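# Move the green block into the blue tray

## Task

Get the green block to rest inside the blue tray; the robot must stay upright and level, since a fall or a tilted end state counts as failure, and nothing may be knocked or pushed out of the work area.

## Robot and tools

Robot: a Rainbow Robotics RB-Y1 in a physics simulator. It has a two-wheel differential base with two rear casters (0.58 m wide, 0.10 m ahead of the wheel axle, 0.57 m behind it, sweeping a 0.58 m radius when spinning in place), a folding torso whose lower part is called the leg, a head, and two seven-joint arms with parallel grippers. Each hand carries a wrist camera in a case that juts sideways and can strike things. Cameras: head_camera, left_wrist_camera, right_wrist_camera.

Frames: the base frame sits on the floor midway between the drive wheels, x forward, y left, z up, in metres. The chest, left_hand and right_hand readings are in this frame. A hand point lies between the finger pads, 0.03 m short of the fingertips; fingers point along the hand's -z and close along its x. Printed hand positions can be off, more so at long reach or with a load. base_odometry is the wheel-count estimate relative to where the base started; heading in rad, positive to the left, and slipping is counted as motion.

Tool move: one action plus optional cameras (list of names, ["all"], or []) and blocking (true or omitted waits until everything rests; false returns in about 0.5 s while motion continues). An action is base and/or joints (optionally with min_time_s or contact_limits), or target alone or with min_time_s, or contact_limits alone. With no action it just reports state and images.
- base: a single velocity command, not a pose. x_m_s is forward speed in m/s (0.005 to 1.5 either sign, or 0), turn_rad_s is leftward turn rate in rad/s (0.02 to 1.509 either sign, or 0), for_s is duration in s (0.1 to 5). Travel is roughly speed times duration; acceleration is 0.4 m/s² (turns 0.5 rad/s²) and coasting to rest takes up to about 3 s more. No sideways motion. Combined speed is scaled down if x plus 0.27 times turn exceeds 1.5.
- joints: absolute targets keyed by joint name, radians, grippers in metres of opening (0 to 0.1). Ranges: torso_squat_rad 0..1.2 (lowers chest), torso_shift_rad -0.3..0.6 (hips forward), torso_pitch_rad -0.2..1.4 (positive bows forward), torso_yaw_rad -1.5..1.5 (positive left; raise both arms out at least 0.2 rad first). Left arm: shoulder_pitch -2.356..2.356 (negative swings forward and up), shoulder_roll 0..3.141 (positive outward), shoulder_yaw ±2.094, elbow -2.617..0.01 (negative bends), forearm_roll ±3.141, wrist_pitch -1.57..1.919, hand_roll ±2.705. Right arm the same except shoulder_roll -3.141..0 (negative outward). head_pan_rad ±0.523 (positive left), head_tilt_rad -0.35..1.57 (positive down). Torso combos must hold: squat+shift<=1.52; squat-shift+pitch<=1.57; shift+0.5pitch-0.4squat<=0.7; shift+0.3pitch-0.5squat<=0.39, else the torso stops partway (off_target).
- target: an absolute hand pose for one arm: side "left" or "right", x, y, z in metres in the base frame (-3 to 3), quat_wxyz as the hand lines print it. It is converted once to joint angles, so the hand travels along an arc that may bow over 0.1 m on long moves; split big moves into steps. Refused if another move is still running.
- min_time_s: 0.1 to 8 s, the minimum duration of arm, head and torso motions.
- contact_limits: gripper current caps in mA, 200 to 672.5 (default 672.5), persisting until changed; lower means softer grip.
To grasp, command an opening at least 0.005 m below the object's width; off_target or done both mean it is holding.

Tool wait: seconds 0 to 10, plus cameras; returns early once running moves settle. Tool stop: brakes all running motion (reported as "stopped"). Tool zoom_image: camera and region [x0, y0, x1, y1] in pixels of that camera's latest image, at most 504 by 504. Tool finished_scene: ends the scene irreversibly; the block must stay in the tray without help.

Result lines: "move" says done or the worst status. Hand statuses: reached (within 10 mm and 2 degrees), short (with the error), refused (with reason). Joint and base words: done, moving, off_target (rested away from target, may still push), stopped, time_out, contact_stop (torso only), limit_stop_at_<name> (built-in limit or body-collision guard), not_followed (arm withheld by the collision check, "joint command not followed"), torque_fault, limit_stop_at_motor_heat. A contact_stop or time_out on one joint halts its whole group (torso, left arm, right arm). on_its_own lists things the robot did unprompted. A refused call, or an uncommanded stop, cancels the remaining move, wait and finished_scene calls in that reply; an invalid call (unknown key or camera) does not.

Other readings: lidar_m has 12 distances in 30-degree sectors, first straight ahead then counter-clockwise, seen in a plane 0.23 m up; "-" is nothing. motor_effort is wheel load in percent (peak in brackets); at rest above about 30 suggests pushing on something. Joint torques, external torques and wrist force/torque are raw and offset, useful only as rough contact hints. wheel_motors_off is 1 while wheel motors are cut.

Avoid: tipping (fast bending with arms stretched forward, loads far ahead, sudden stops while driving bowed forward); driving into furniture (the base does not stop; wheels may cut out for 2 s); the upper body catching under table edges; arms colliding or squeezing each other (can end the scene; keep about 0.5 rad of outward shoulder roll when both reach forward); contact torque reaching load limits (about 60.9 N m shoulders, 31.3 elbow, 21.7 wrist joints), which freezes the robot for 10 s; motor overheating from long stretched or straining holds; dropping the block from height, slamming, or knocking objects away.

Each tool is called after "Emit:" as name(argument=value, ...) on one line, values as JSON.

## Session

Emit:
move(cameras=["all"])

Scene clock: 0.00 s.
Joint torques (N m): no reading
External joint torques (N m): no reading
Wrist force (N): no reading
Wrist torque (N m): no reading
Wrist force, peak (N): no reading
base_odometry: x=+0.000 y=+0.000 heading=+0.000
lidar_m: 2.63 2.48 1.61 1.48 1.58 2.41 2.48 2.51 2.95 2.29 2.32 2.87
base_status: not commanded
joint_positions: torso_squat_rad=+0.350 torso_shift_rad=+0.000 torso_pitch_rad=+0.000 torso_yaw_rad=+0.000 left_shoulder_pitch_rad=-0.044 left_shoulder_roll_rad=+0.013 left_shoulder_yaw_rad=+0.015 left_elbow_rad=-0.286 left_forearm_roll_rad=+0.033 left_wrist_pitch_rad=-0.012 left_hand_roll_rad=-0.026 left_gripper_m=+0.100 right_shoulder_pitch_rad=-0.021 right_shoulder_roll_rad=-0.025 right_shoulder_yaw_rad=-0.028 right_elbow_rad=-0.274 right_forearm_roll_rad=+0.039 right_wrist_pitch_rad=-0.026 right_hand_roll_rad=+0.041 right_gripper_m=+0.100 head_pan_rad=+0.000 head_tilt_rad=+0.400
joint_status: not commanded
wheel_motors_off: 0
motor_effort: left_wheel=+1 right_wheel=+1
chest: x=-0.2280 y=-0.0003 z=+1.2475 quat_wxyz=(+1.000, +0.000, +0.000, +0.000) (m; base frame)
left_hand: x=-0.0559 y=+0.2293 z=+0.5834 quat_wxyz=(+0.986, +0.006, -0.169, +0.003) (m; base frame)
right_hand: x=-0.0748 y=-0.2412 z=+0.5795 quat_wxyz=(+0.987, -0.019, -0.158, +0.031) (m; base frame)
pictures: head_camera, left_wrist_camera, right_wrist_camera
Images, in order (width x height): head_camera 896x504, left_wrist_camera 644x364, right_wrist_camera 644x364.

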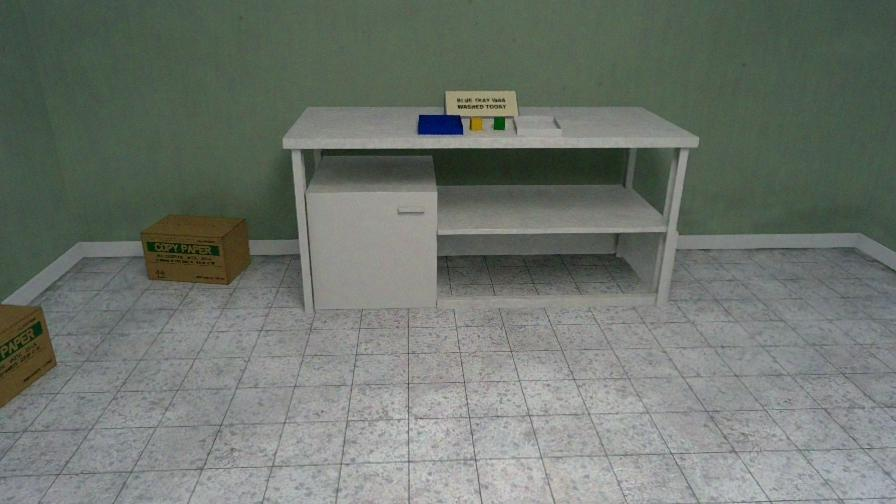

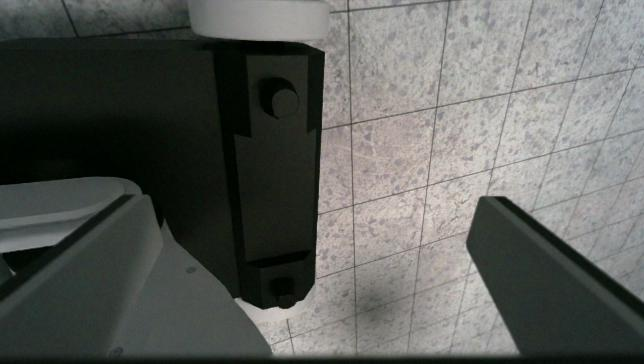

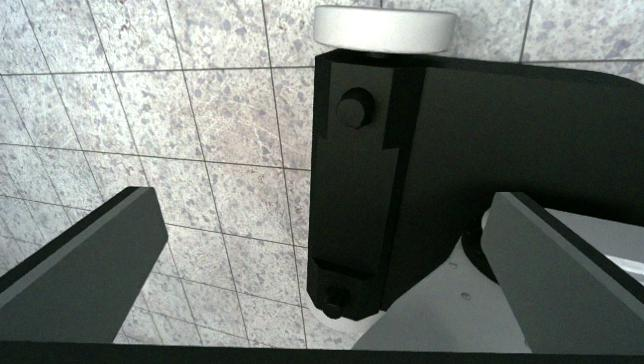

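Emit:
zoom_image(camera="head_camera", region=[380, 70, 620, 170])

Scaled by 2.100.

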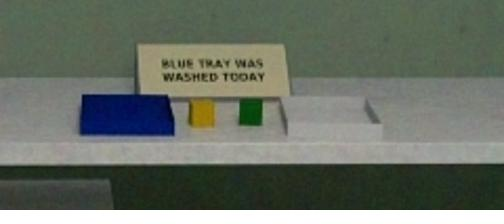

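Emit:
move(base={"x_m_s": 0.5, "for_s": 4.0}, joints={"right_shoulder_pitch_rad": -0.6, "right_shoulder_roll_rad": -0.2, "right_elbow_rad": -1.9, "right_wrist_pitch_rad": 1.9, "head_tilt_rad": 0.6}, min_time_s=3, cameras=["head_camera"])

Scene clock: 80.03 s.
Joint torques (N m): left_arm=[-4.31 0.12 -0.57 -1.77 -0.12 -0.42 0.15] | right_arm=[-17.9 -5.2 -2.35 -8.43 0.46 -1.11 -0.16]
External joint torques (N m): left_arm=[-0.02 -0.45 -0.61 0.56 -0.13 0.33 0.16] | right_arm=[0.48 -0.11 -0.47 -1.03 -0.14 0.03 -0.18]
Wrist force (N): left_arm=[-1.5 -9.0 -14.2] | right_arm=[-4.5 0.2 -1.9]
Wrist torque (N m): left_arm=[1.44 0.51 0.31] | right_arm=[0.14 -0.33 -0.03]
Wrist force, peak (N): left_arm=[-1.4 -9.0 -14.8] | right_arm=[-5.1 0.3 -3.7]
move: done
base_odometry: x=+2.000 y=+0.000 heading=+0.000
lidar_m: 0.85 0.66 0.83 1.71 2.14 2.55 4.46 4.04 2.50 2.46 1.14 1.27
base_status: done (sent for 4 of 4 s)
joint_positions: torso_squat_rad=+0.350 torso_shift_rad=+0.000 torso_pitch_rad=+0.000 torso_yaw_rad=+0.000 left_shoulder_pitch_rad=-0.044 left_shoulder_roll_rad=+0.013 left_shoulder_yaw_rad=+0.015 left_elbow_rad=-0.286 left_forearm_roll_rad=+0.033 left_wrist_pitch_rad=-0.012 left_hand_roll_rad=-0.026 left_gripper_m=+0.100 right_shoulder_pitch_rad=-0.600 right_shoulder_roll_rad=-0.200 right_shoulder_yaw_rad=-0.028 right_elbow_rad=-1.900 right_forearm_roll_rad=+0.039 right_wrist_pitch_rad=+1.900 right_hand_roll_rad=+0.041 right_gripper_m=+0.100 head_pan_rad=+0.000 head_tilt_rad=+0.600
joint_status: all done
wheel_motors_off: 0
motor_effort: left_wheel=+0(25) right_wheel=+1(42)
chest: x=-0.2280 y=-0.0003 z=+1.2475 quat_wxyz=(+1.000, +0.000, +0.000, +0.000) (m; base frame)
left_hand: x=-0.0558 y=+0.2293 z=+0.5834 quat_wxyz=(+0.986, +0.006, -0.169, +0.003) (m; base frame)
right_hand: x=+0.2598 y=-0.2449 z=+1.1108 quat_wxyz=(+0.949, -0.113, -0.287, +0.068) (m; base frame)
pictures: head_camera
Images, in order (width x height): head_camera 896x504.

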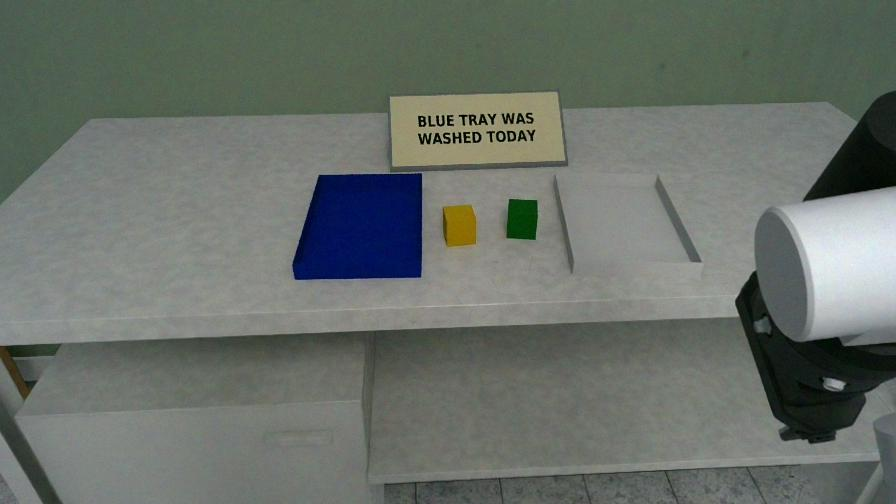

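Emit:
move(base={"turn_rad_s": 0.1, "for_s": 1.2}, joints={"head_tilt_rad": 0.85}, cameras=[])

Emit:
move(base={"x_m_s": 0.25, "for_s": 1.4}, cameras=["head_camera", "right_wrist_camera"])

Scene clock: 209.97 s.
Joint torques (N m): left_arm=[-3.67 -0.28 -0.11 -1.65 0 -0.59 -0.02] | right_arm=[-17.86 -5.02 -2.57 -8.4 0.39 -1.07 -0.15]
External joint torques (N m): left_arm=[0.63 -0.85 -0.15 0.67 0 0.16 -0.01] | right_arm=[0.53 0.06 -0.69 -1.01 -0.2 0.07 -0.18]
Wrist force (N): left_arm=[-1.3 -9.0 -14.4] | right_arm=[-5.2 -0.1 -2.9]
Wrist torque (N m): left_arm=[1.43 0.53 0.31] | right_arm=[0.17 -0.44 0.00]
Wrist force, peak (N): left_arm=[-1.7 -9.1 -14.5] | right_arm=[-5.4 0.2 -2.9]
move: done
base_odometry: x=+2.000 y=+0.000 heading=+0.119
lidar_m: 0.66 0.67 0.94 1.71 2.14 2.56 4.46 3.54 2.51 2.46 1.14 1.35
base_status: done (sent for 1.2 of 1.2 s)
joint_positions: torso_squat_rad=+0.350 torso_shift_rad=+0.000 torso_pitch_rad=+0.000 torso_yaw_rad=+0.000 left_shoulder_pitch_rad=-0.044 left_shoulder_roll_rad=+0.013 left_shoulder_yaw_rad=+0.015 left_elbow_rad=-0.286 left_forearm_roll_rad=+0.033 left_wrist_pitch_rad=-0.012 left_hand_roll_rad=-0.026 left_gripper_m=+0.100 right_shoulder_pitch_rad=-0.600 right_shoulder_roll_rad=-0.200 right_shoulder_yaw_rad=-0.028 right_elbow_rad=-1.900 right_forearm_roll_rad=+0.039 right_wrist_pitch_rad=+1.900 right_hand_roll_rad=+0.041 right_gripper_m=+0.100 head_pan_rad=+0.000 head_tilt_rad=+0.850
joint_status: all done
wheel_motors_off: 0
motor_effort: left_wheel=-18(36) right_wheel=+0(29)
chest: x=-0.2280 y=-0.0003 z=+1.2475 quat_wxyz=(+1.000, +0.000, +0.000, +0.000) (m; base frame)
left_hand: x=-0.0558 y=+0.2293 z=+0.5834 quat_wxyz=(+0.986, +0.006, -0.169, +0.003) (m; base frame)
right_hand: x=+0.2598 y=-0.2449 z=+1.1108 quat_wxyz=(+0.949, -0.113, -0.287, +0.068) (m; base frame)
pictures: none
No camera images: "cameras" was empty.

Scene clock: 212.53 s.
Joint torques (N m): left_arm=[-4.08 -0.12 -0.08 -1.76 -0.15 -0.68 -0.02] | right_arm=[-17.96 -5.05 -2.32 -8.19 0.5 -1.19 -0.1]
External joint torques (N m): left_arm=[0.2 -0.7 -0.12 0.56 -0.16 0.08 0] | right_arm=[0.42 0.04 -0.44 -0.8 -0.1 -0.06 -0.13]
Wrist force (N): left_arm=[-1.6 -8.9 -14.5] | right_arm=[-4.0 -0.4 -2.6]
Wrist torque (N m): left_arm=[1.41 0.50 0.32] | right_arm=[0.18 -0.31 -0.02]
Wrist force, peak (N): left_arm=[-1.6 -9.1 -14.6] | right_arm=[-4.8 0.4 -3.6]
move: done
base_odometry: x=+2.348 y=+0.042 heading=+0.119
lidar_m: 0.46 0.33 0.42 1.70 1.84 2.82 4.80 2.93 2.56 2.47 0.99 0.99
base_status: done (sent for 1.4 of 1.4 s)
joint_positions: torso_squat_rad=+0.350 torso_shift_rad=+0.000 torso_pitch_rad=+0.000 torso_yaw_rad=+0.000 left_shoulder_pitch_rad=-0.044 left_shoulder_roll_rad=+0.013 left_shoulder_yaw_rad=+0.015 left_elbow_rad=-0.286 left_forearm_roll_rad=+0.033 left_wrist_pitch_rad=-0.012 left_hand_roll_rad=-0.026 left_gripper_m=+0.100 right_shoulder_pitch_rad=-0.600 right_shoulder_roll_rad=-0.200 right_shoulder_yaw_rad=-0.028 right_elbow_rad=-1.900 right_forearm_roll_rad=+0.039 right_wrist_pitch_rad=+1.900 right_hand_roll_rad=+0.041 right_gripper_m=+0.100 head_pan_rad=+0.000 head_tilt_rad=+0.850
joint_status: not commanded
wheel_motors_off: 0
motor_effort: left_wheel=+6(32) right_wheel=-6(26)
chest: x=-0.2280 y=-0.0003 z=+1.2475 quat_wxyz=(+1.000, +0.000, +0.000, +0.000) (m; base frame)
left_hand: x=-0.0558 y=+0.2293 z=+0.5834 quat_wxyz=(+0.986, +0.006, -0.169, +0.003) (m; base frame)
right_hand: x=+0.2598 y=-0.2449 z=+1.1108 quat_wxyz=(+0.949, -0.113, -0.287, +0.068) (m; base frame)
pictures: head_camera, right_wrist_camera
Images, in order (width x height): head_camera 896x504, right_wrist_camera 644x364.

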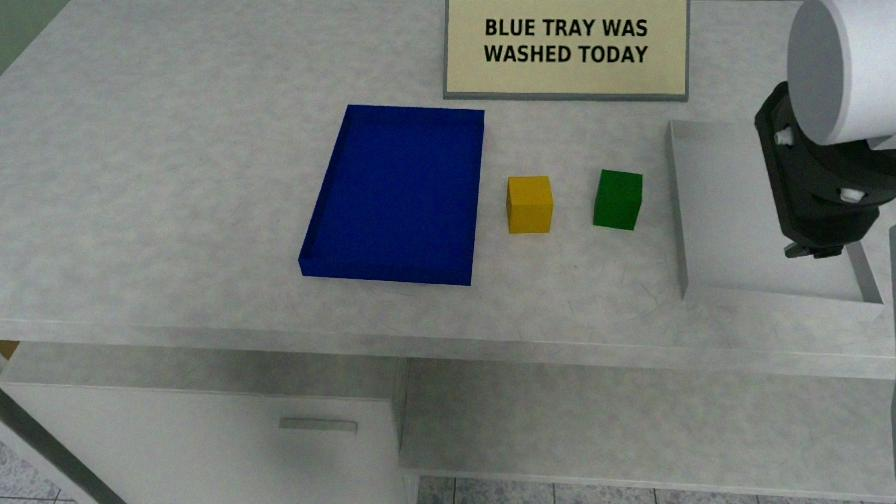

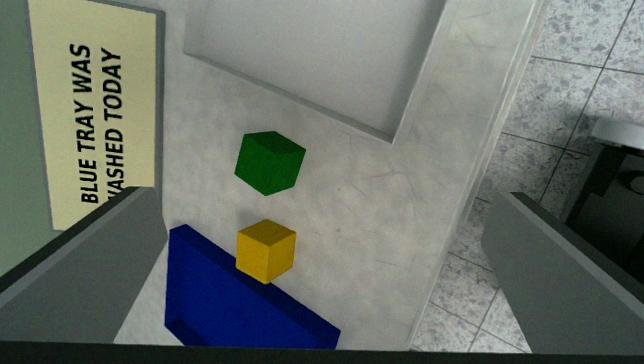

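Emit:
zoom_image(camera="head_camera", region=[480, 130, 700, 260])

Emit:
zoom_image(camera="right_wrist_camera", region=[170, 100, 400, 300])

Scaled by 2.291.

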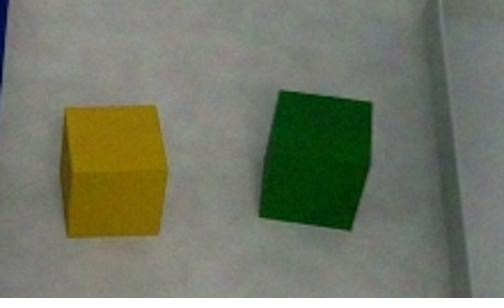

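Scaled by 2.191 from the camera's 644x364 image, which has a finer 828x468 frame.

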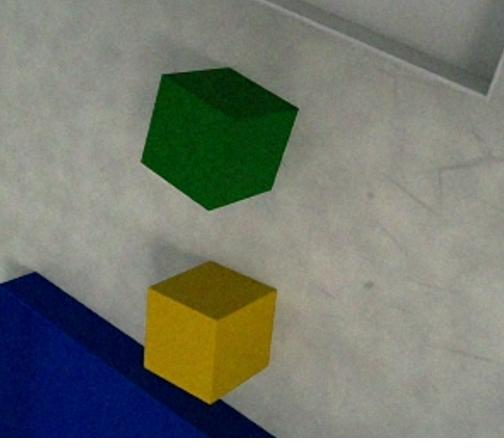

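Emit:
move(joints={"torso_shift_rad": 0.3, "head_tilt_rad": 0.95}, min_time_s=2, cameras=[])

Emit:
move(target={"side": "right", "x": 0.427, "y": -0.221, "z": 1.08, "quat_wxyz": [0.995, 0, 0, -0.0998]}, min_time_s=1.5, cameras=["head_camera", "right_wrist_camera"])

Scene clock: 252.30 s.
Joint torques (N m): left_arm=[-4.58 0.01 -0.22 -2.04 -0.01 -0.39 0] | right_arm=[-17.73 -5.08 -2.31 -8.3 0.53 -1.12 -0.19]
External joint torques (N m): left_arm=[-0.31 -0.56 -0.26 0.28 -0.01 0.36 0.02] | right_arm=[0.64 0.01 -0.43 -0.9 -0.07 0.01 -0.22]
Wrist force (N): left_arm=[-1.2 -9.0 -14.3] | right_arm=[-4.3 0.2 -2.7]
Wrist torque (N m): left_arm=[1.44 0.55 0.31] | right_arm=[0.13 -0.29 -0.04]
Wrist force, peak (N): left_arm=[-1.6 -9.2 -14.7] | right_arm=[-5.4 -0.5 -2.6]
move: done
base_odometry: x=+2.348 y=+0.042 heading=+0.119
lidar_m: 0.45 0.33 0.43 1.70 1.84 2.83 4.81 2.93 2.56 2.47 1.00 1.00
base_status: not commanded
joint_positions: torso_squat_rad=+0.350 torso_shift_rad=+0.300 torso_pitch_rad=+0.000 torso_yaw_rad=+0.000 left_shoulder_pitch_rad=-0.044 left_shoulder_roll_rad=+0.013 left_shoulder_yaw_rad=+0.015 left_elbow_rad=-0.286 left_forearm_roll_rad=+0.033 left_wrist_pitch_rad=-0.012 left_hand_roll_rad=-0.026 left_gripper_m=+0.100 right_shoulder_pitch_rad=-0.600 right_shoulder_roll_rad=-0.200 right_shoulder_yaw_rad=-0.028 right_elbow_rad=-1.900 right_forearm_roll_rad=+0.039 right_wrist_pitch_rad=+1.900 right_hand_roll_rad=+0.041 right_gripper_m=+0.100 head_pan_rad=+0.000 head_tilt_rad=+0.950
joint_status: all done
wheel_motors_off: 0
motor_effort: left_wheel=+5(9) right_wheel=-4(7)
chest: x=-0.0336 y=-0.0003 z=+1.2181 quat_wxyz=(+1.000, +0.000, +0.000, +0.000) (m; base frame)
left_hand: x=+0.1384 y=+0.2293 z=+0.5540 quat_wxyz=(+0.986, +0.006, -0.169, +0.003) (m; base frame)
right_hand: x=+0.4541 y=-0.2449 z=+1.0814 quat_wxyz=(+0.949, -0.113, -0.287, +0.068) (m; base frame)
pictures: none
No camera images: "cameras" was empty.

Scene clock: 254.13 s.
Joint torques (N m): left_arm=[-4.81 -0.29 -0.09 -1.79 -0.14 -0.69 -0.04] | right_arm=[-14.06 -1.49 -0.82 -8.46 0.21 -1.21 -0.25]
External joint torques (N m): left_arm=[-0.53 -0.86 -0.12 0.53 -0.15 0.07 -0.02] | right_arm=[2.47 1.43 -1.51 -1.3 0.06 0.02 -0.28]
Wrist force (N): left_arm=[-1.5 -9.0 -14.3] | right_arm=[-5.0 -2.4 -2.7]
Wrist torque (N m): left_arm=[1.44 0.50 0.32] | right_arm=[0.30 -0.41 0.03]
Wrist force, peak (N): left_arm=[-1.5 -9.1 -14.6] | right_arm=[-5.3 -1.2 -3.7]
move: short
base_odometry: x=+2.348 y=+0.042 heading=+0.119
lidar_m: 0.46 0.33 0.42 1.70 1.84 2.82 4.81 2.93 2.57 2.47 0.99 1.00
base_status: not commanded
joint_positions: torso_squat_rad=+0.350 torso_shift_rad=+0.300 torso_pitch_rad=+0.000 torso_yaw_rad=+0.000 left_shoulder_pitch_rad=-0.044 left_shoulder_roll_rad=+0.013 left_shoulder_yaw_rad=+0.015 left_elbow_rad=-0.286 left_forearm_roll_rad=+0.033 left_wrist_pitch_rad=-0.012 left_hand_roll_rad=-0.026 left_gripper_m=+0.100 right_shoulder_pitch_rad=-0.523 right_shoulder_roll_rad=+0.000 right_shoulder_yaw_rad=-0.174 right_elbow_rad=-2.066 right_forearm_roll_rad=+0.081 right_wrist_pitch_rad=+1.919 right_hand_roll_rad=-0.152 right_gripper_m=+0.100 head_pan_rad=+0.000 head_tilt_rad=+0.950
joint_status: all done
wheel_motors_off: 0
motor_effort: left_wheel=+1(8) right_wheel=-5(6)
chest: x=-0.0336 y=-0.0003 z=+1.2181 quat_wxyz=(+1.000, +0.000, +0.000, +0.000) (m; base frame)
left_hand: x=+0.1384 y=+0.2293 z=+0.5540 quat_wxyz=(+0.986, +0.006, -0.169, +0.003) (m; base frame)
right_hand: x=+0.4275 y=-0.2209 z=+1.0797 quat_wxyz=(+0.945, +0.013, -0.312, -0.095) (m; base frame)
right_hand_status: short (checked arc, as near as the solve gets, planned for 1.5 s): 1 mm and 36.4 deg off. The place is met; only the turn is off.
pictures: head_camera, right_wrist_camera
Images, in order (width x height): head_camera 896x504, right_wrist_camera 644x364.

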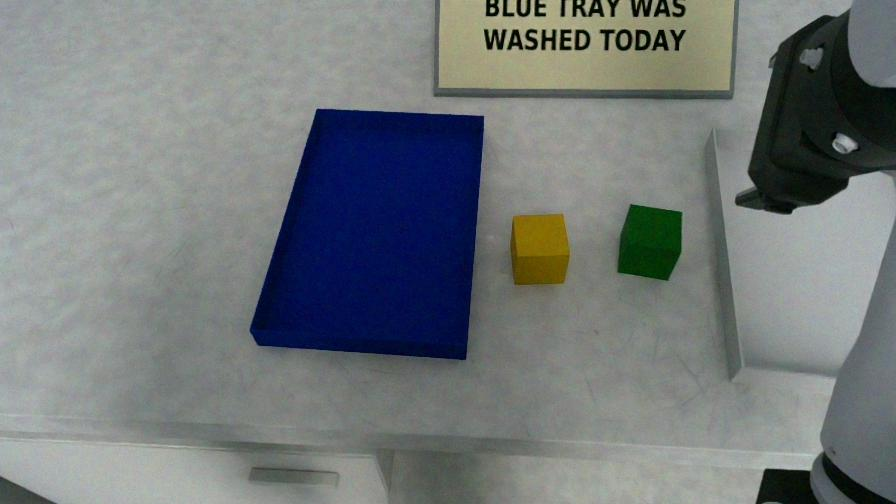

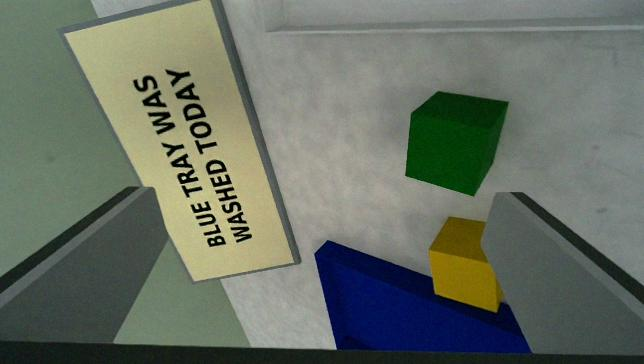

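Emit:
move(joints={"right_shoulder_pitch_rad": -1.327, "right_shoulder_roll_rad": -0.585, "right_shoulder_yaw_rad": 1.148, "right_elbow_rad": -1.308, "right_forearm_roll_rad": -1.295, "right_wrist_pitch_rad": 1.788, "right_hand_roll_rad": -0.85}, min_time_s=2, cameras=["head_camera", "right_wrist_camera"])

Scene clock: 325.67 s.
Joint torques (N m): left_arm=[-4.37 -0.53 -0.53 -1.96 -0.03 -0.67 0.04] | right_arm=[-22.83 -6.41 -8.94 -1.08 0.39 0.3 -0.05]
External joint torques (N m): left_arm=[-0.1 -1.1 -0.57 0.35 -0.04 0.09 0.06] | right_arm=[0.33 1.34 0.17 0.08 -0.11 -0.15 -0.05]
Wrist force (N): left_arm=[-1.4 -9.1 -14.2] | right_arm=[-0.6 0.5 -4.3]
Wrist torque (N m): left_arm=[1.45 0.52 0.29] | right_arm=[0.11 -0.12 0.07]
Wrist force, peak (N): left_arm=[-1.6 -9.2 -14.8] | right_arm=[-5.1 -3.4 -3.3]
move: done
base_odometry: x=+2.348 y=+0.042 heading=+0.119
lidar_m: 0.45 0.32 0.43 1.71 1.84 2.82 4.80 2.93 2.56 2.47 0.99 0.99
base_status: not commanded
joint_positions: torso_squat_rad=+0.350 torso_shift_rad=+0.300 torso_pitch_rad=+0.000 torso_yaw_rad=+0.000 left_shoulder_pitch_rad=-0.044 left_shoulder_roll_rad=+0.013 left_shoulder_yaw_rad=+0.015 left_elbow_rad=-0.286 left_forearm_roll_rad=+0.033 left_wrist_pitch_rad=-0.012 left_hand_roll_rad=-0.026 left_gripper_m=+0.100 right_shoulder_pitch_rad=-1.327 right_shoulder_roll_rad=-0.585 right_shoulder_yaw_rad=+1.148 right_elbow_rad=-1.308 right_forearm_roll_rad=-1.295 right_wrist_pitch_rad=+1.788 right_hand_roll_rad=-0.850 right_gripper_m=+0.100 head_pan_rad=+0.000 head_tilt_rad=+0.950
joint_status: all done
wheel_motors_off: 0
motor_effort: left_wheel=+3(8) right_wheel=-4(5)
chest: x=-0.0336 y=-0.0003 z=+1.2181 quat_wxyz=(+1.000, +0.000, +0.000, +0.000) (m; base frame)
left_hand: x=+0.1384 y=+0.2293 z=+0.5540 quat_wxyz=(+0.986, +0.006, -0.169, +0.003) (m; base frame)
right_hand: x=+0.3970 y=-0.1356 z=+1.0295 quat_wxyz=(+0.989, -0.132, +0.016, +0.067) (m; base frame)
pictures: head_camera, right_wrist_camera
Images, in order (width x height): head_camera 896x504, right_wrist_camera 644x364.

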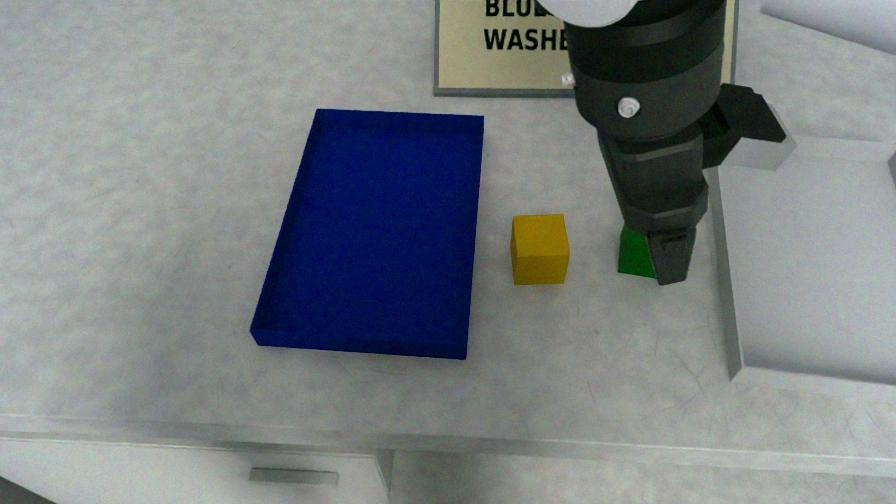

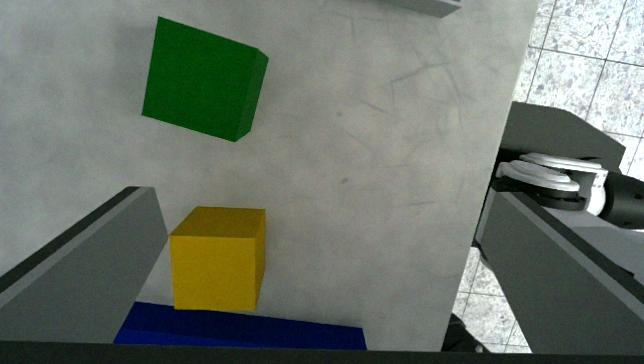

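Emit:
move(target={"side": "right", "x": 0.428, "y": -0.219, "z": 1.05, "quat_wxyz": [0.995, 0, 0, -0.0998]}, min_time_s=1.2, cameras=["head_camera", "right_wrist_camera"])

Scene clock: 338.13 s.
Joint torques (N m): left_arm=[-4.66 -0.33 0.25 -1.94 -0.13 -0.62 0.07] | right_arm=[-20.46 -8.83 -11.38 -1.31 -0.02 -0.03 -0.3]
External joint torques (N m): left_arm=[-0.39 -0.91 0.21 0.37 -0.14 0.13 0.09] | right_arm=[2.42 0.93 -1.87 0.16 -0.26 -0.02 -0.3]
Wrist force (N): left_arm=[-1.5 -8.9 -14.1] | right_arm=[-1.7 -1.8 -3.8]
Wrist torque (N m): left_arm=[1.44 0.51 0.32] | right_arm=[0.26 -0.21 0.03]
Wrist force, peak (N): left_arm=[-1.6 -9.2 -14.8] | right_arm=[-0.7 -1.7 -4.9]
move: done
base_odometry: x=+2.348 y=+0.042 heading=+0.119
lidar_m: 0.45 0.33 0.43 1.70 1.83 2.82 4.81 2.93 2.56 2.47 0.99 0.99
base_status: not commanded
joint_positions: torso_squat_rad=+0.350 torso_shift_rad=+0.300 torso_pitch_rad=+0.000 torso_yaw_rad=+0.000 left_shoulder_pitch_rad=-0.044 left_shoulder_roll_rad=+0.013 left_shoulder_yaw_rad=+0.015 left_elbow_rad=-0.286 left_forearm_roll_rad=+0.033 left_wrist_pitch_rad=-0.012 left_hand_roll_rad=-0.026 left_gripper_m=+0.100 right_shoulder_pitch_rad=-1.200 right_shoulder_roll_rad=-0.865 right_shoulder_yaw_rad=+0.967 right_elbow_rad=-1.295 right_forearm_roll_rad=-1.415 right_wrist_pitch_rad=+1.646 right_hand_roll_rad=-0.867 right_gripper_m=+0.100 head_pan_rad=+0.000 head_tilt_rad=+0.950
joint_status: all done
wheel_motors_off: 0
motor_effort: left_wheel=+5(8) right_wheel=-5(5)
chest: x=-0.0336 y=-0.0003 z=+1.2181 quat_wxyz=(+1.000, +0.000, +0.000, +0.000) (m; base frame)
left_hand: x=+0.1384 y=+0.2293 z=+0.5540 quat_wxyz=(+0.986, +0.006, -0.169, +0.003) (m; base frame)
right_hand: x=+0.4281 y=-0.2190 z=+1.0502 quat_wxyz=(+0.995, +0.000, +0.000, -0.100) (m; base frame)
right_hand_status: reached (checked arc, planned for 1.2 s): 0 mm and 0.0 deg off.
pictures: head_camera, right_wrist_camera
Images, in order (width x height): head_camera 896x504, right_wrist_camera 644x364.

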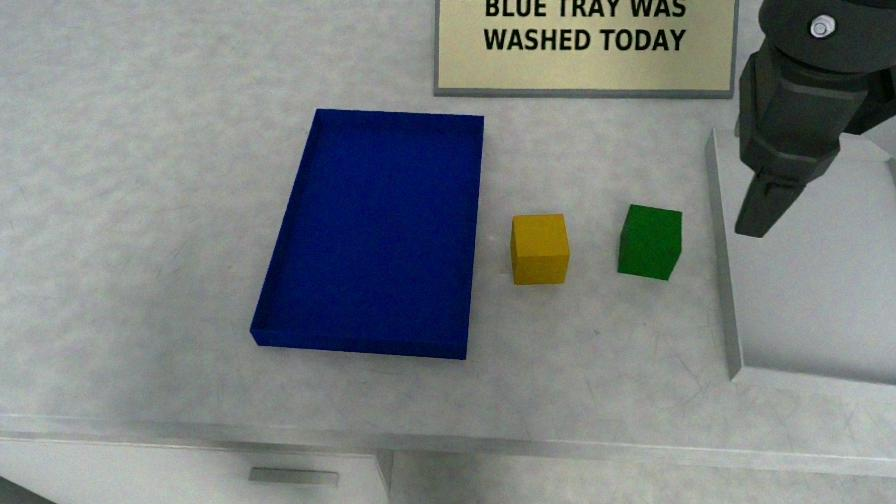

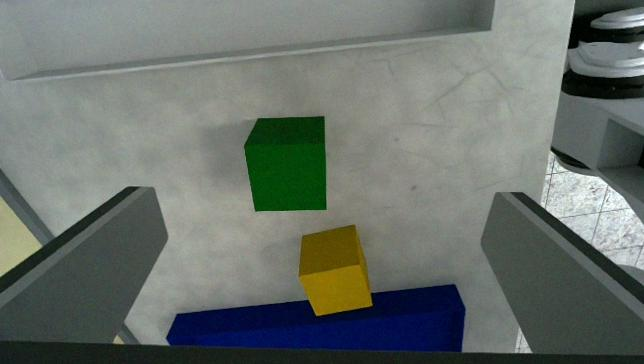

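Emit:
zoom_image(camera="head_camera", region=[600, 100, 896, 290])

Emit:
zoom_image(camera="right_wrist_camera", region=[70, 60, 570, 364])

Scaled by 1.703.

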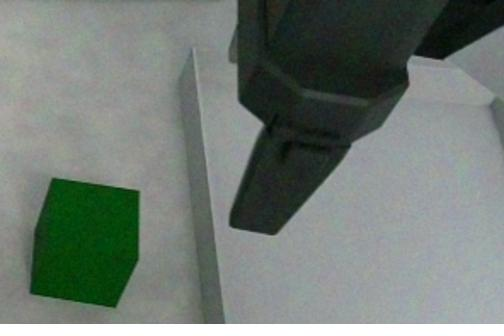

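Scaled by 1.008 from the camera's 644x364 image, which has a finer 828x468 frame.

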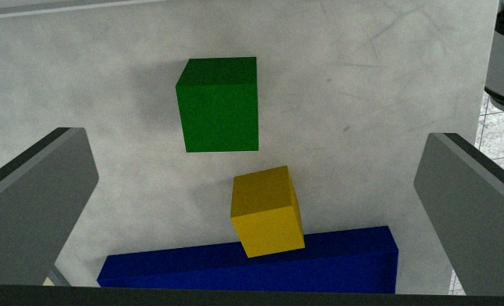

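Emit:
move(target={"side": "right", "x": 0.475, "y": -0.219, "z": 1.01, "quat_wxyz": [0.9964, 0, 0, -0.0849]}, min_time_s=1.0, cameras=["head_camera", "right_wrist_camera"])

Scene clock: 461.33 s.
Joint torques (N m): left_arm=[-4.61 -0.6 -0.15 -1.76 -0.18 -0.59 -0.02] | right_arm=[-25.1 -9.09 -6.5 -1.61 0.29 0.01 -0.32]
External joint torques (N m): left_arm=[-0.34 -1.17 -0.19 0.56 -0.19 0.17 -0.01] | right_arm=[-0.05 0.73 0.52 0.26 0.04 0.04 -0.32]
Wrist force (N): left_arm=[-1.6 -9.2 -14.4] | right_arm=[-1.1 -2.0 -4.8]
Wrist torque (N m): left_arm=[1.45 0.49 0.32] | right_arm=[0.31 -0.12 -0.05]
Wrist force, peak (N): left_arm=[-1.2 -9.1 -14.7] | right_arm=[-1.3 -2.3 -4.7]
move: done
base_odometry: x=+2.348 y=+0.042 heading=+0.119
lidar_m: 0.46 0.33 0.43 1.71 1.83 2.82 4.81 2.92 2.56 2.48 0.99 0.99
base_status: not commanded
joint_positions: torso_squat_rad=+0.350 torso_shift_rad=+0.300 torso_pitch_rad=+0.000 torso_yaw_rad=+0.000 left_shoulder_pitch_rad=-0.044 left_shoulder_roll_rad=+0.013 left_shoulder_yaw_rad=+0.015 left_elbow_rad=-0.286 left_forearm_roll_rad=+0.033 left_wrist_pitch_rad=-0.012 left_hand_roll_rad=-0.026 left_gripper_m=+0.100 right_shoulder_pitch_rad=-1.252 right_shoulder_roll_rad=-0.657 right_shoulder_yaw_rad=+1.006 right_elbow_rad=-0.848 right_forearm_roll_rad=-1.350 right_wrist_pitch_rad=+1.545 right_hand_roll_rad=-0.605 right_gripper_m=+0.100 head_pan_rad=+0.000 head_tilt_rad=+0.950
joint_status: all done
wheel_motors_off: 0
motor_effort: left_wheel=+4(7) right_wheel=-4(5)
chest: x=-0.0337 y=-0.0003 z=+1.2181 quat_wxyz=(+1.000, +0.000, +0.000, +0.000) (m; base frame)
left_hand: x=+0.1384 y=+0.2293 z=+0.5540 quat_wxyz=(+0.986, +0.006, -0.169, +0.003) (m; base frame)
right_hand: x=+0.4745 y=-0.2188 z=+1.0101 quat_wxyz=(+0.996, +0.000, -0.002, -0.085) (m; base frame)
right_hand_status: reached (checked arc, planned for 1.0 s): 1 mm and 0.2 deg off.
pictures: head_camera, right_wrist_camera
Images, in order (width x height): head_camera 896x504, right_wrist_camera 644x364.

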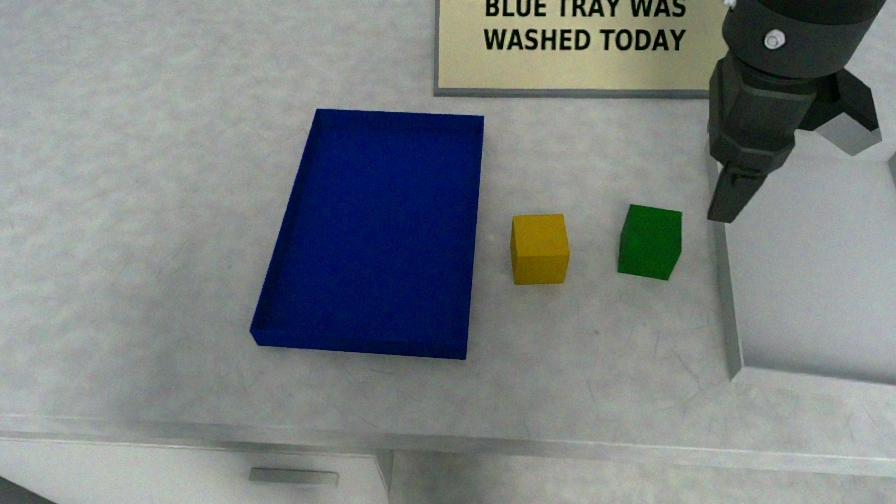

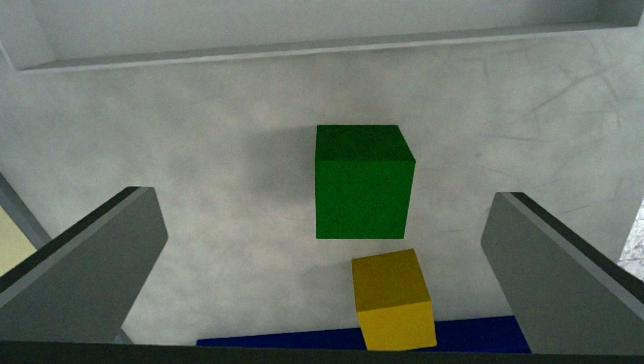

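Emit:
move(target={"side": "right", "x": 0.4603, "y": -0.1656, "z": 0.97, "quat_wxyz": [0.9964, 0, 0, -0.0849]}, min_time_s=1.0, cameras=["head_camera", "right_wrist_camera"])

Scene clock: 515.13 s.
Joint torques (N m): left_arm=[-4.32 -0.48 -0.07 -1.87 -0.18 -0.54 -0.06] | right_arm=[-22.19 -7.46 -6.81 -3.27 0.29 -0.09 -0.29]
External joint torques (N m): left_arm=[-0.05 -1.05 -0.11 0.45 -0.19 0.22 -0.05] | right_arm=[2.53 1.35 0.46 -1.14 0.05 -0.07 -0.29]
Wrist force (N): left_arm=[-1.3 -8.7 -14.4] | right_arm=[-1.0 -1.7 -4.1]
Wrist torque (N m): left_arm=[1.41 0.54 0.29] | right_arm=[0.24 -0.16 0.03]
Wrist force, peak (N): left_arm=[-1.8 -8.8 -14.8] | right_arm=[-1.1 -1.8 -5.2]
move: done
base_odometry: x=+2.348 y=+0.042 heading=+0.119
lidar_m: 0.46 0.33 0.43 1.71 1.84 2.82 4.81 2.93 2.57 2.48 1.00 0.99
base_status: not commanded
joint_positions: torso_squat_rad=+0.350 torso_shift_rad=+0.300 torso_pitch_rad=+0.000 torso_yaw_rad=+0.000 left_shoulder_pitch_rad=-0.044 left_shoulder_roll_rad=+0.013 left_shoulder_yaw_rad=+0.015 left_elbow_rad=-0.286 left_forearm_roll_rad=+0.033 left_wrist_pitch_rad=-0.012 left_hand_roll_rad=-0.026 left_gripper_m=+0.100 right_shoulder_pitch_rad=-1.209 right_shoulder_roll_rad=-0.557 right_shoulder_yaw_rad=+1.042 right_elbow_rad=-0.901 right_forearm_roll_rad=-1.307 right_wrist_pitch_rad=+1.486 right_hand_roll_rad=-0.740 right_gripper_m=+0.100 head_pan_rad=+0.000 head_tilt_rad=+0.950
joint_status: all done
wheel_motors_off: 0
motor_effort: left_wheel=+5(7) right_wheel=-4(5)
chest: x=-0.0337 y=-0.0003 z=+1.2181 quat_wxyz=(+1.000, +0.000, +0.000, +0.000) (m; base frame)
left_hand: x=+0.1384 y=+0.2293 z=+0.5540 quat_wxyz=(+0.986, +0.006, -0.169, +0.003) (m; base frame)
right_hand: x=+0.4603 y=-0.1657 z=+0.9706 quat_wxyz=(+0.996, +0.000, -0.001, -0.085) (m; base frame)
right_hand_status: reached (checked arc, planned for 1.0 s): 1 mm and 0.1 deg off.
pictures: head_camera, right_wrist_camera
Images, in order (width x height): head_camera 896x504, right_wrist_camera 644x364.

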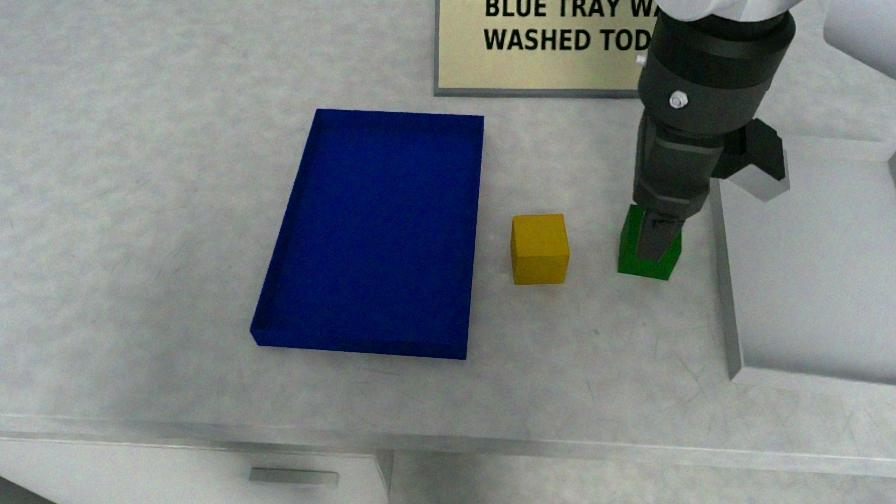

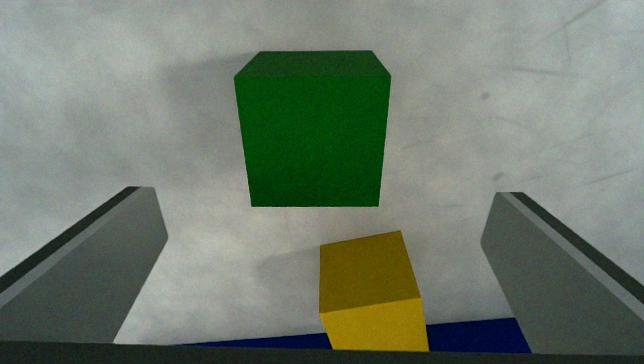

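Emit:
zoom_image(camera="right_wrist_camera", region=[200, 20, 440, 240])

Emit:
zoom_image(camera="head_camera", region=[590, 130, 800, 300])

Scaled by 2.100 from the camera's 644x364 image, which has a finer 828x468 frame.

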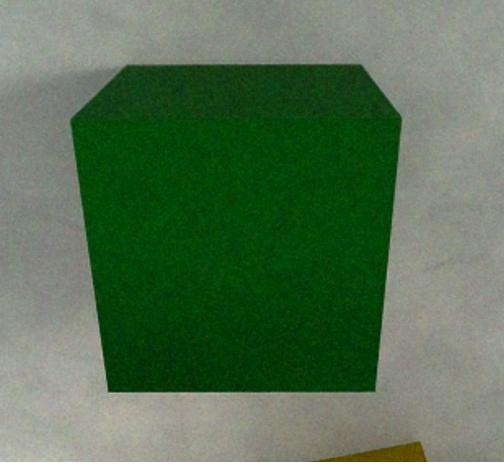

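Scaled by 2.400.

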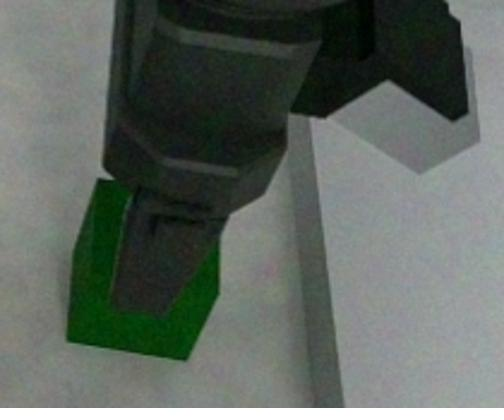

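Emit:
move(target={"side": "right", "x": 0.466, "y": -0.175, "z": 0.91, "quat_wxyz": [0.9964, 0, 0, -0.0849]}, min_time_s=1.5, cameras=["head_camera", "right_wrist_camera"])

Scene clock: 558.77 s.
Joint torques (N m): left_arm=[-4.88 -0.4 -0.99 -1.94 -0.04 -0.64 0.05] | right_arm=[-22.65 -6.87 -4.53 -1.82 0.31 -0.1 -0.09]
External joint torques (N m): left_arm=[-0.61 -0.97 -1.02 0.38 -0.05 0.11 0.07] | right_arm=[2.14 1.59 0.71 0.28 0.06 -0.06 -0.09]
Wrist force (N): left_arm=[-1.5 -9.1 -14.5] | right_arm=[-1.2 -1.4 -4.1]
Wrist torque (N m): left_arm=[1.45 0.53 0.33] | right_arm=[0.24 -0.18 -0.05]
Wrist force, peak (N): left_arm=[-1.4 -9.0 -14.8] | right_arm=[-1.0 -2.5 -4.8]
move: done
base_odometry: x=+2.348 y=+0.042 heading=+0.119
lidar_m: 0.45 0.32 0.44 1.70 1.84 2.82 4.81 2.93 2.56 2.47 0.99 1.00
base_status: not commanded
joint_positions: torso_squat_rad=+0.350 torso_shift_rad=+0.300 torso_pitch_rad=+0.000 torso_yaw_rad=+0.000 left_shoulder_pitch_rad=-0.044 left_shoulder_roll_rad=+0.013 left_shoulder_yaw_rad=+0.015 left_elbow_rad=-0.286 left_forearm_roll_rad=+0.033 left_wrist_pitch_rad=-0.012 left_hand_roll_rad=-0.026 left_gripper_m=+0.100 right_shoulder_pitch_rad=-1.162 right_shoulder_roll_rad=-0.432 right_shoulder_yaw_rad=+1.064 right_elbow_rad=-0.636 right_forearm_roll_rad=-1.279 right_wrist_pitch_rad=+1.344 right_hand_roll_rad=-0.593 right_gripper_m=+0.100 head_pan_rad=+0.000 head_tilt_rad=+0.950
joint_status: all done
wheel_motors_off: 0
motor_effort: left_wheel=+3(7) right_wheel=-4(5)
chest: x=-0.0337 y=-0.0003 z=+1.2181 quat_wxyz=(+1.000, +0.000, +0.000, +0.000) (m; base frame)
left_hand: x=+0.1384 y=+0.2293 z=+0.5540 quat_wxyz=(+0.986, +0.006, -0.169, +0.003) (m; base frame)
right_hand: x=+0.4659 y=-0.1749 z=+0.9104 quat_wxyz=(+0.996, +0.000, -0.002, -0.085) (m; base frame)
right_hand_status: reached (checked arc, planned for 1.5 s): 0 mm and 0.2 deg off.
pictures: head_camera, right_wrist_camera
Images, in order (width x height): head_camera 896x504, right_wrist_camera 644x364.

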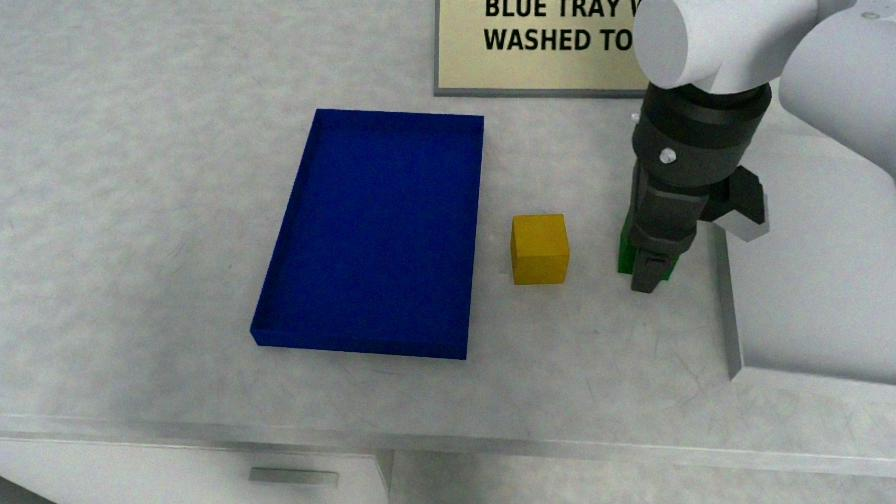

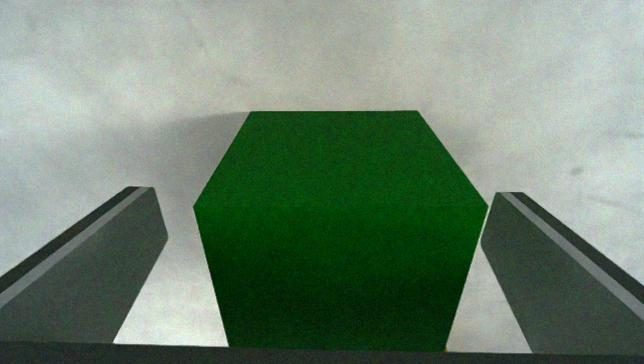

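Emit:
move(joints={"right_gripper_m": 0.035}, cameras=["right_wrist_camera"])

Emit:
move(target={"side": "right", "x": 0.466, "y": -0.175, "z": 1.0, "quat_wxyz": [0.9964, 0, 0, -0.0849]}, min_time_s=1.2, cameras=["head_camera", "right_wrist_camera"])

Scene clock: 572.00 s.
Joint torques (N m): left_arm=[-4.52 -0.52 -0.16 -1.85 -0.11 -0.52 0] | right_arm=[-22.45 -6.92 -4.67 -1.71 0.22 -0.06 -0.06]
External joint torques (N m): left_arm=[-0.25 -1.09 -0.2 0.47 -0.11 0.24 0.02] | right_arm=[2.33 1.55 0.57 0.39 -0.02 -0.03 -0.06]
Wrist force (N): left_arm=[-1.4 -8.9 -14.3] | right_arm=[-1.4 -2.1 -3.8]
Wrist torque (N m): left_arm=[1.42 0.55 0.32] | right_arm=[0.32 -0.26 -0.04]
Wrist force, peak (N): left_arm=[-1.6 -9.2 -14.7] | right_arm=[-1.5 -2.1 -5.0]
move: off_target
base_odometry: x=+2.348 y=+0.042 heading=+0.119
lidar_m: 0.45 0.32 0.43 1.71 1.84 2.82 4.81 2.92 2.56 2.47 0.99 0.99
base_status: not commanded
joint_positions: torso_squat_rad=+0.350 torso_shift_rad=+0.300 torso_pitch_rad=+0.000 torso_yaw_rad=+0.000 left_shoulder_pitch_rad=-0.044 left_shoulder_roll_rad=+0.013 left_shoulder_yaw_rad=+0.015 left_elbow_rad=-0.286 left_forearm_roll_rad=+0.033 left_wrist_pitch_rad=-0.012 left_hand_roll_rad=-0.026 left_gripper_m=+0.100 right_shoulder_pitch_rad=-1.162 right_shoulder_roll_rad=-0.432 right_shoulder_yaw_rad=+1.064 right_elbow_rad=-0.636 right_forearm_roll_rad=-1.279 right_wrist_pitch_rad=+1.344 right_hand_roll_rad=-0.593 right_gripper_m=+0.049 head_pan_rad=+0.000 head_tilt_rad=+0.950
joint_status: right_gripper_m off_target (ended at +0.049, target +0.035)
wheel_motors_off: 0
motor_effort: left_wheel=+4(7) right_wheel=-4(5)
chest: x=-0.0337 y=-0.0003 z=+1.2181 quat_wxyz=(+1.000, +0.000, +0.000, +0.000) (m; base frame)
left_hand: x=+0.1384 y=+0.2293 z=+0.5540 quat_wxyz=(+0.986, +0.006, -0.169, +0.003) (m; base frame)
right_hand: x=+0.4659 y=-0.1749 z=+0.9104 quat_wxyz=(+0.996, +0.000, -0.002, -0.085) (m; base frame)
pictures: right_wrist_camera
Images, in order (width x height): right_wrist_camera 644x364.

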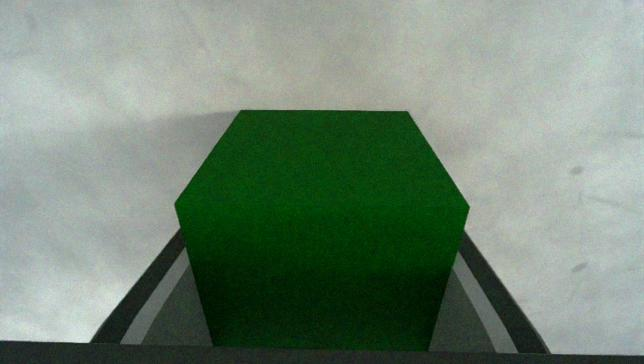

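Scene clock: 573.53 s.
Joint torques (N m): left_arm=[-4.79 -0.06 0.13 -1.9 -0.1 -0.62 0.03] | right_arm=[-24.93 -8.69 -9.24 -3.09 -0.07 0.07 -0.31]
External joint torques (N m): left_arm=[-0.52 -0.63 0.09 0.42 -0.11 0.14 0.05] | right_arm=[0.06 0.44 -1.96 -1.06 -0.31 0.09 -0.31]
Wrist force (N): left_arm=[-1.4 -8.8 -14.4] | right_arm=[-1.2 -1.7 -5.1]
Wrist torque (N m): left_arm=[1.40 0.52 0.32] | right_arm=[0.26 -0.15 0.02]
Wrist force, peak (N): left_arm=[-1.2 -9.0 -14.7] | right_arm=[-1.5 -1.8 -5.9]
move: done
base_odometry: x=+2.348 y=+0.042 heading=+0.119
lidar_m: 0.45 0.32 0.43 1.70 1.84 2.82 4.81 2.92 2.57 2.48 0.99 0.99
base_status: not commanded
joint_positions: torso_squat_rad=+0.350 torso_shift_rad=+0.300 torso_pitch_rad=+0.000 torso_yaw_rad=+0.000 left_shoulder_pitch_rad=-0.044 left_shoulder_roll_rad=+0.013 left_shoulder_yaw_rad=+0.015 left_elbow_rad=-0.286 left_forearm_roll_rad=+0.033 left_wrist_pitch_rad=-0.012 left_hand_roll_rad=-0.026 left_gripper_m=+0.100 right_shoulder_pitch_rad=-1.253 right_shoulder_roll_rad=-0.589 right_shoulder_yaw_rad=+1.020 right_elbow_rad=-0.895 right_forearm_roll_rad=-1.332 right_wrist_pitch_rad=+1.542 right_hand_roll_rad=-0.715 right_gripper_m=+0.049 head_pan_rad=+0.000 head_tilt_rad=+0.950
joint_status: all done
wheel_motors_off: 0
motor_effort: left_wheel=+3(7) right_wheel=-3(5)
chest: x=-0.0337 y=-0.0003 z=+1.2181 quat_wxyz=(+1.000, +0.000, +0.000, +0.000) (m; base frame)
left_hand: x=+0.1384 y=+0.2293 z=+0.5540 quat_wxyz=(+0.986, +0.006, -0.169, +0.003) (m; base frame)
right_hand: x=+0.4659 y=-0.1751 z=+0.9999 quat_wxyz=(+0.996, +0.000, +0.001, -0.085) (m; base frame)
right_hand_status: reached (checked arc, planned for 1.2 s): 0 mm and 0.1 deg off.
pictures: head_camera, right_wrist_camera
Images, in order (width x height): head_camera 896x504, right_wrist_camera 644x364.

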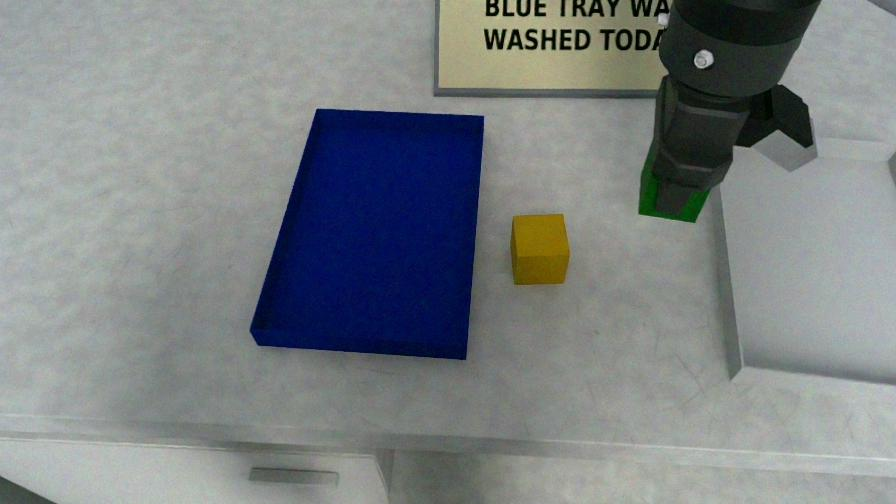

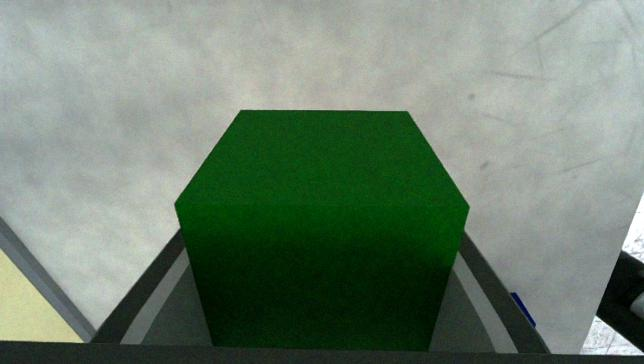

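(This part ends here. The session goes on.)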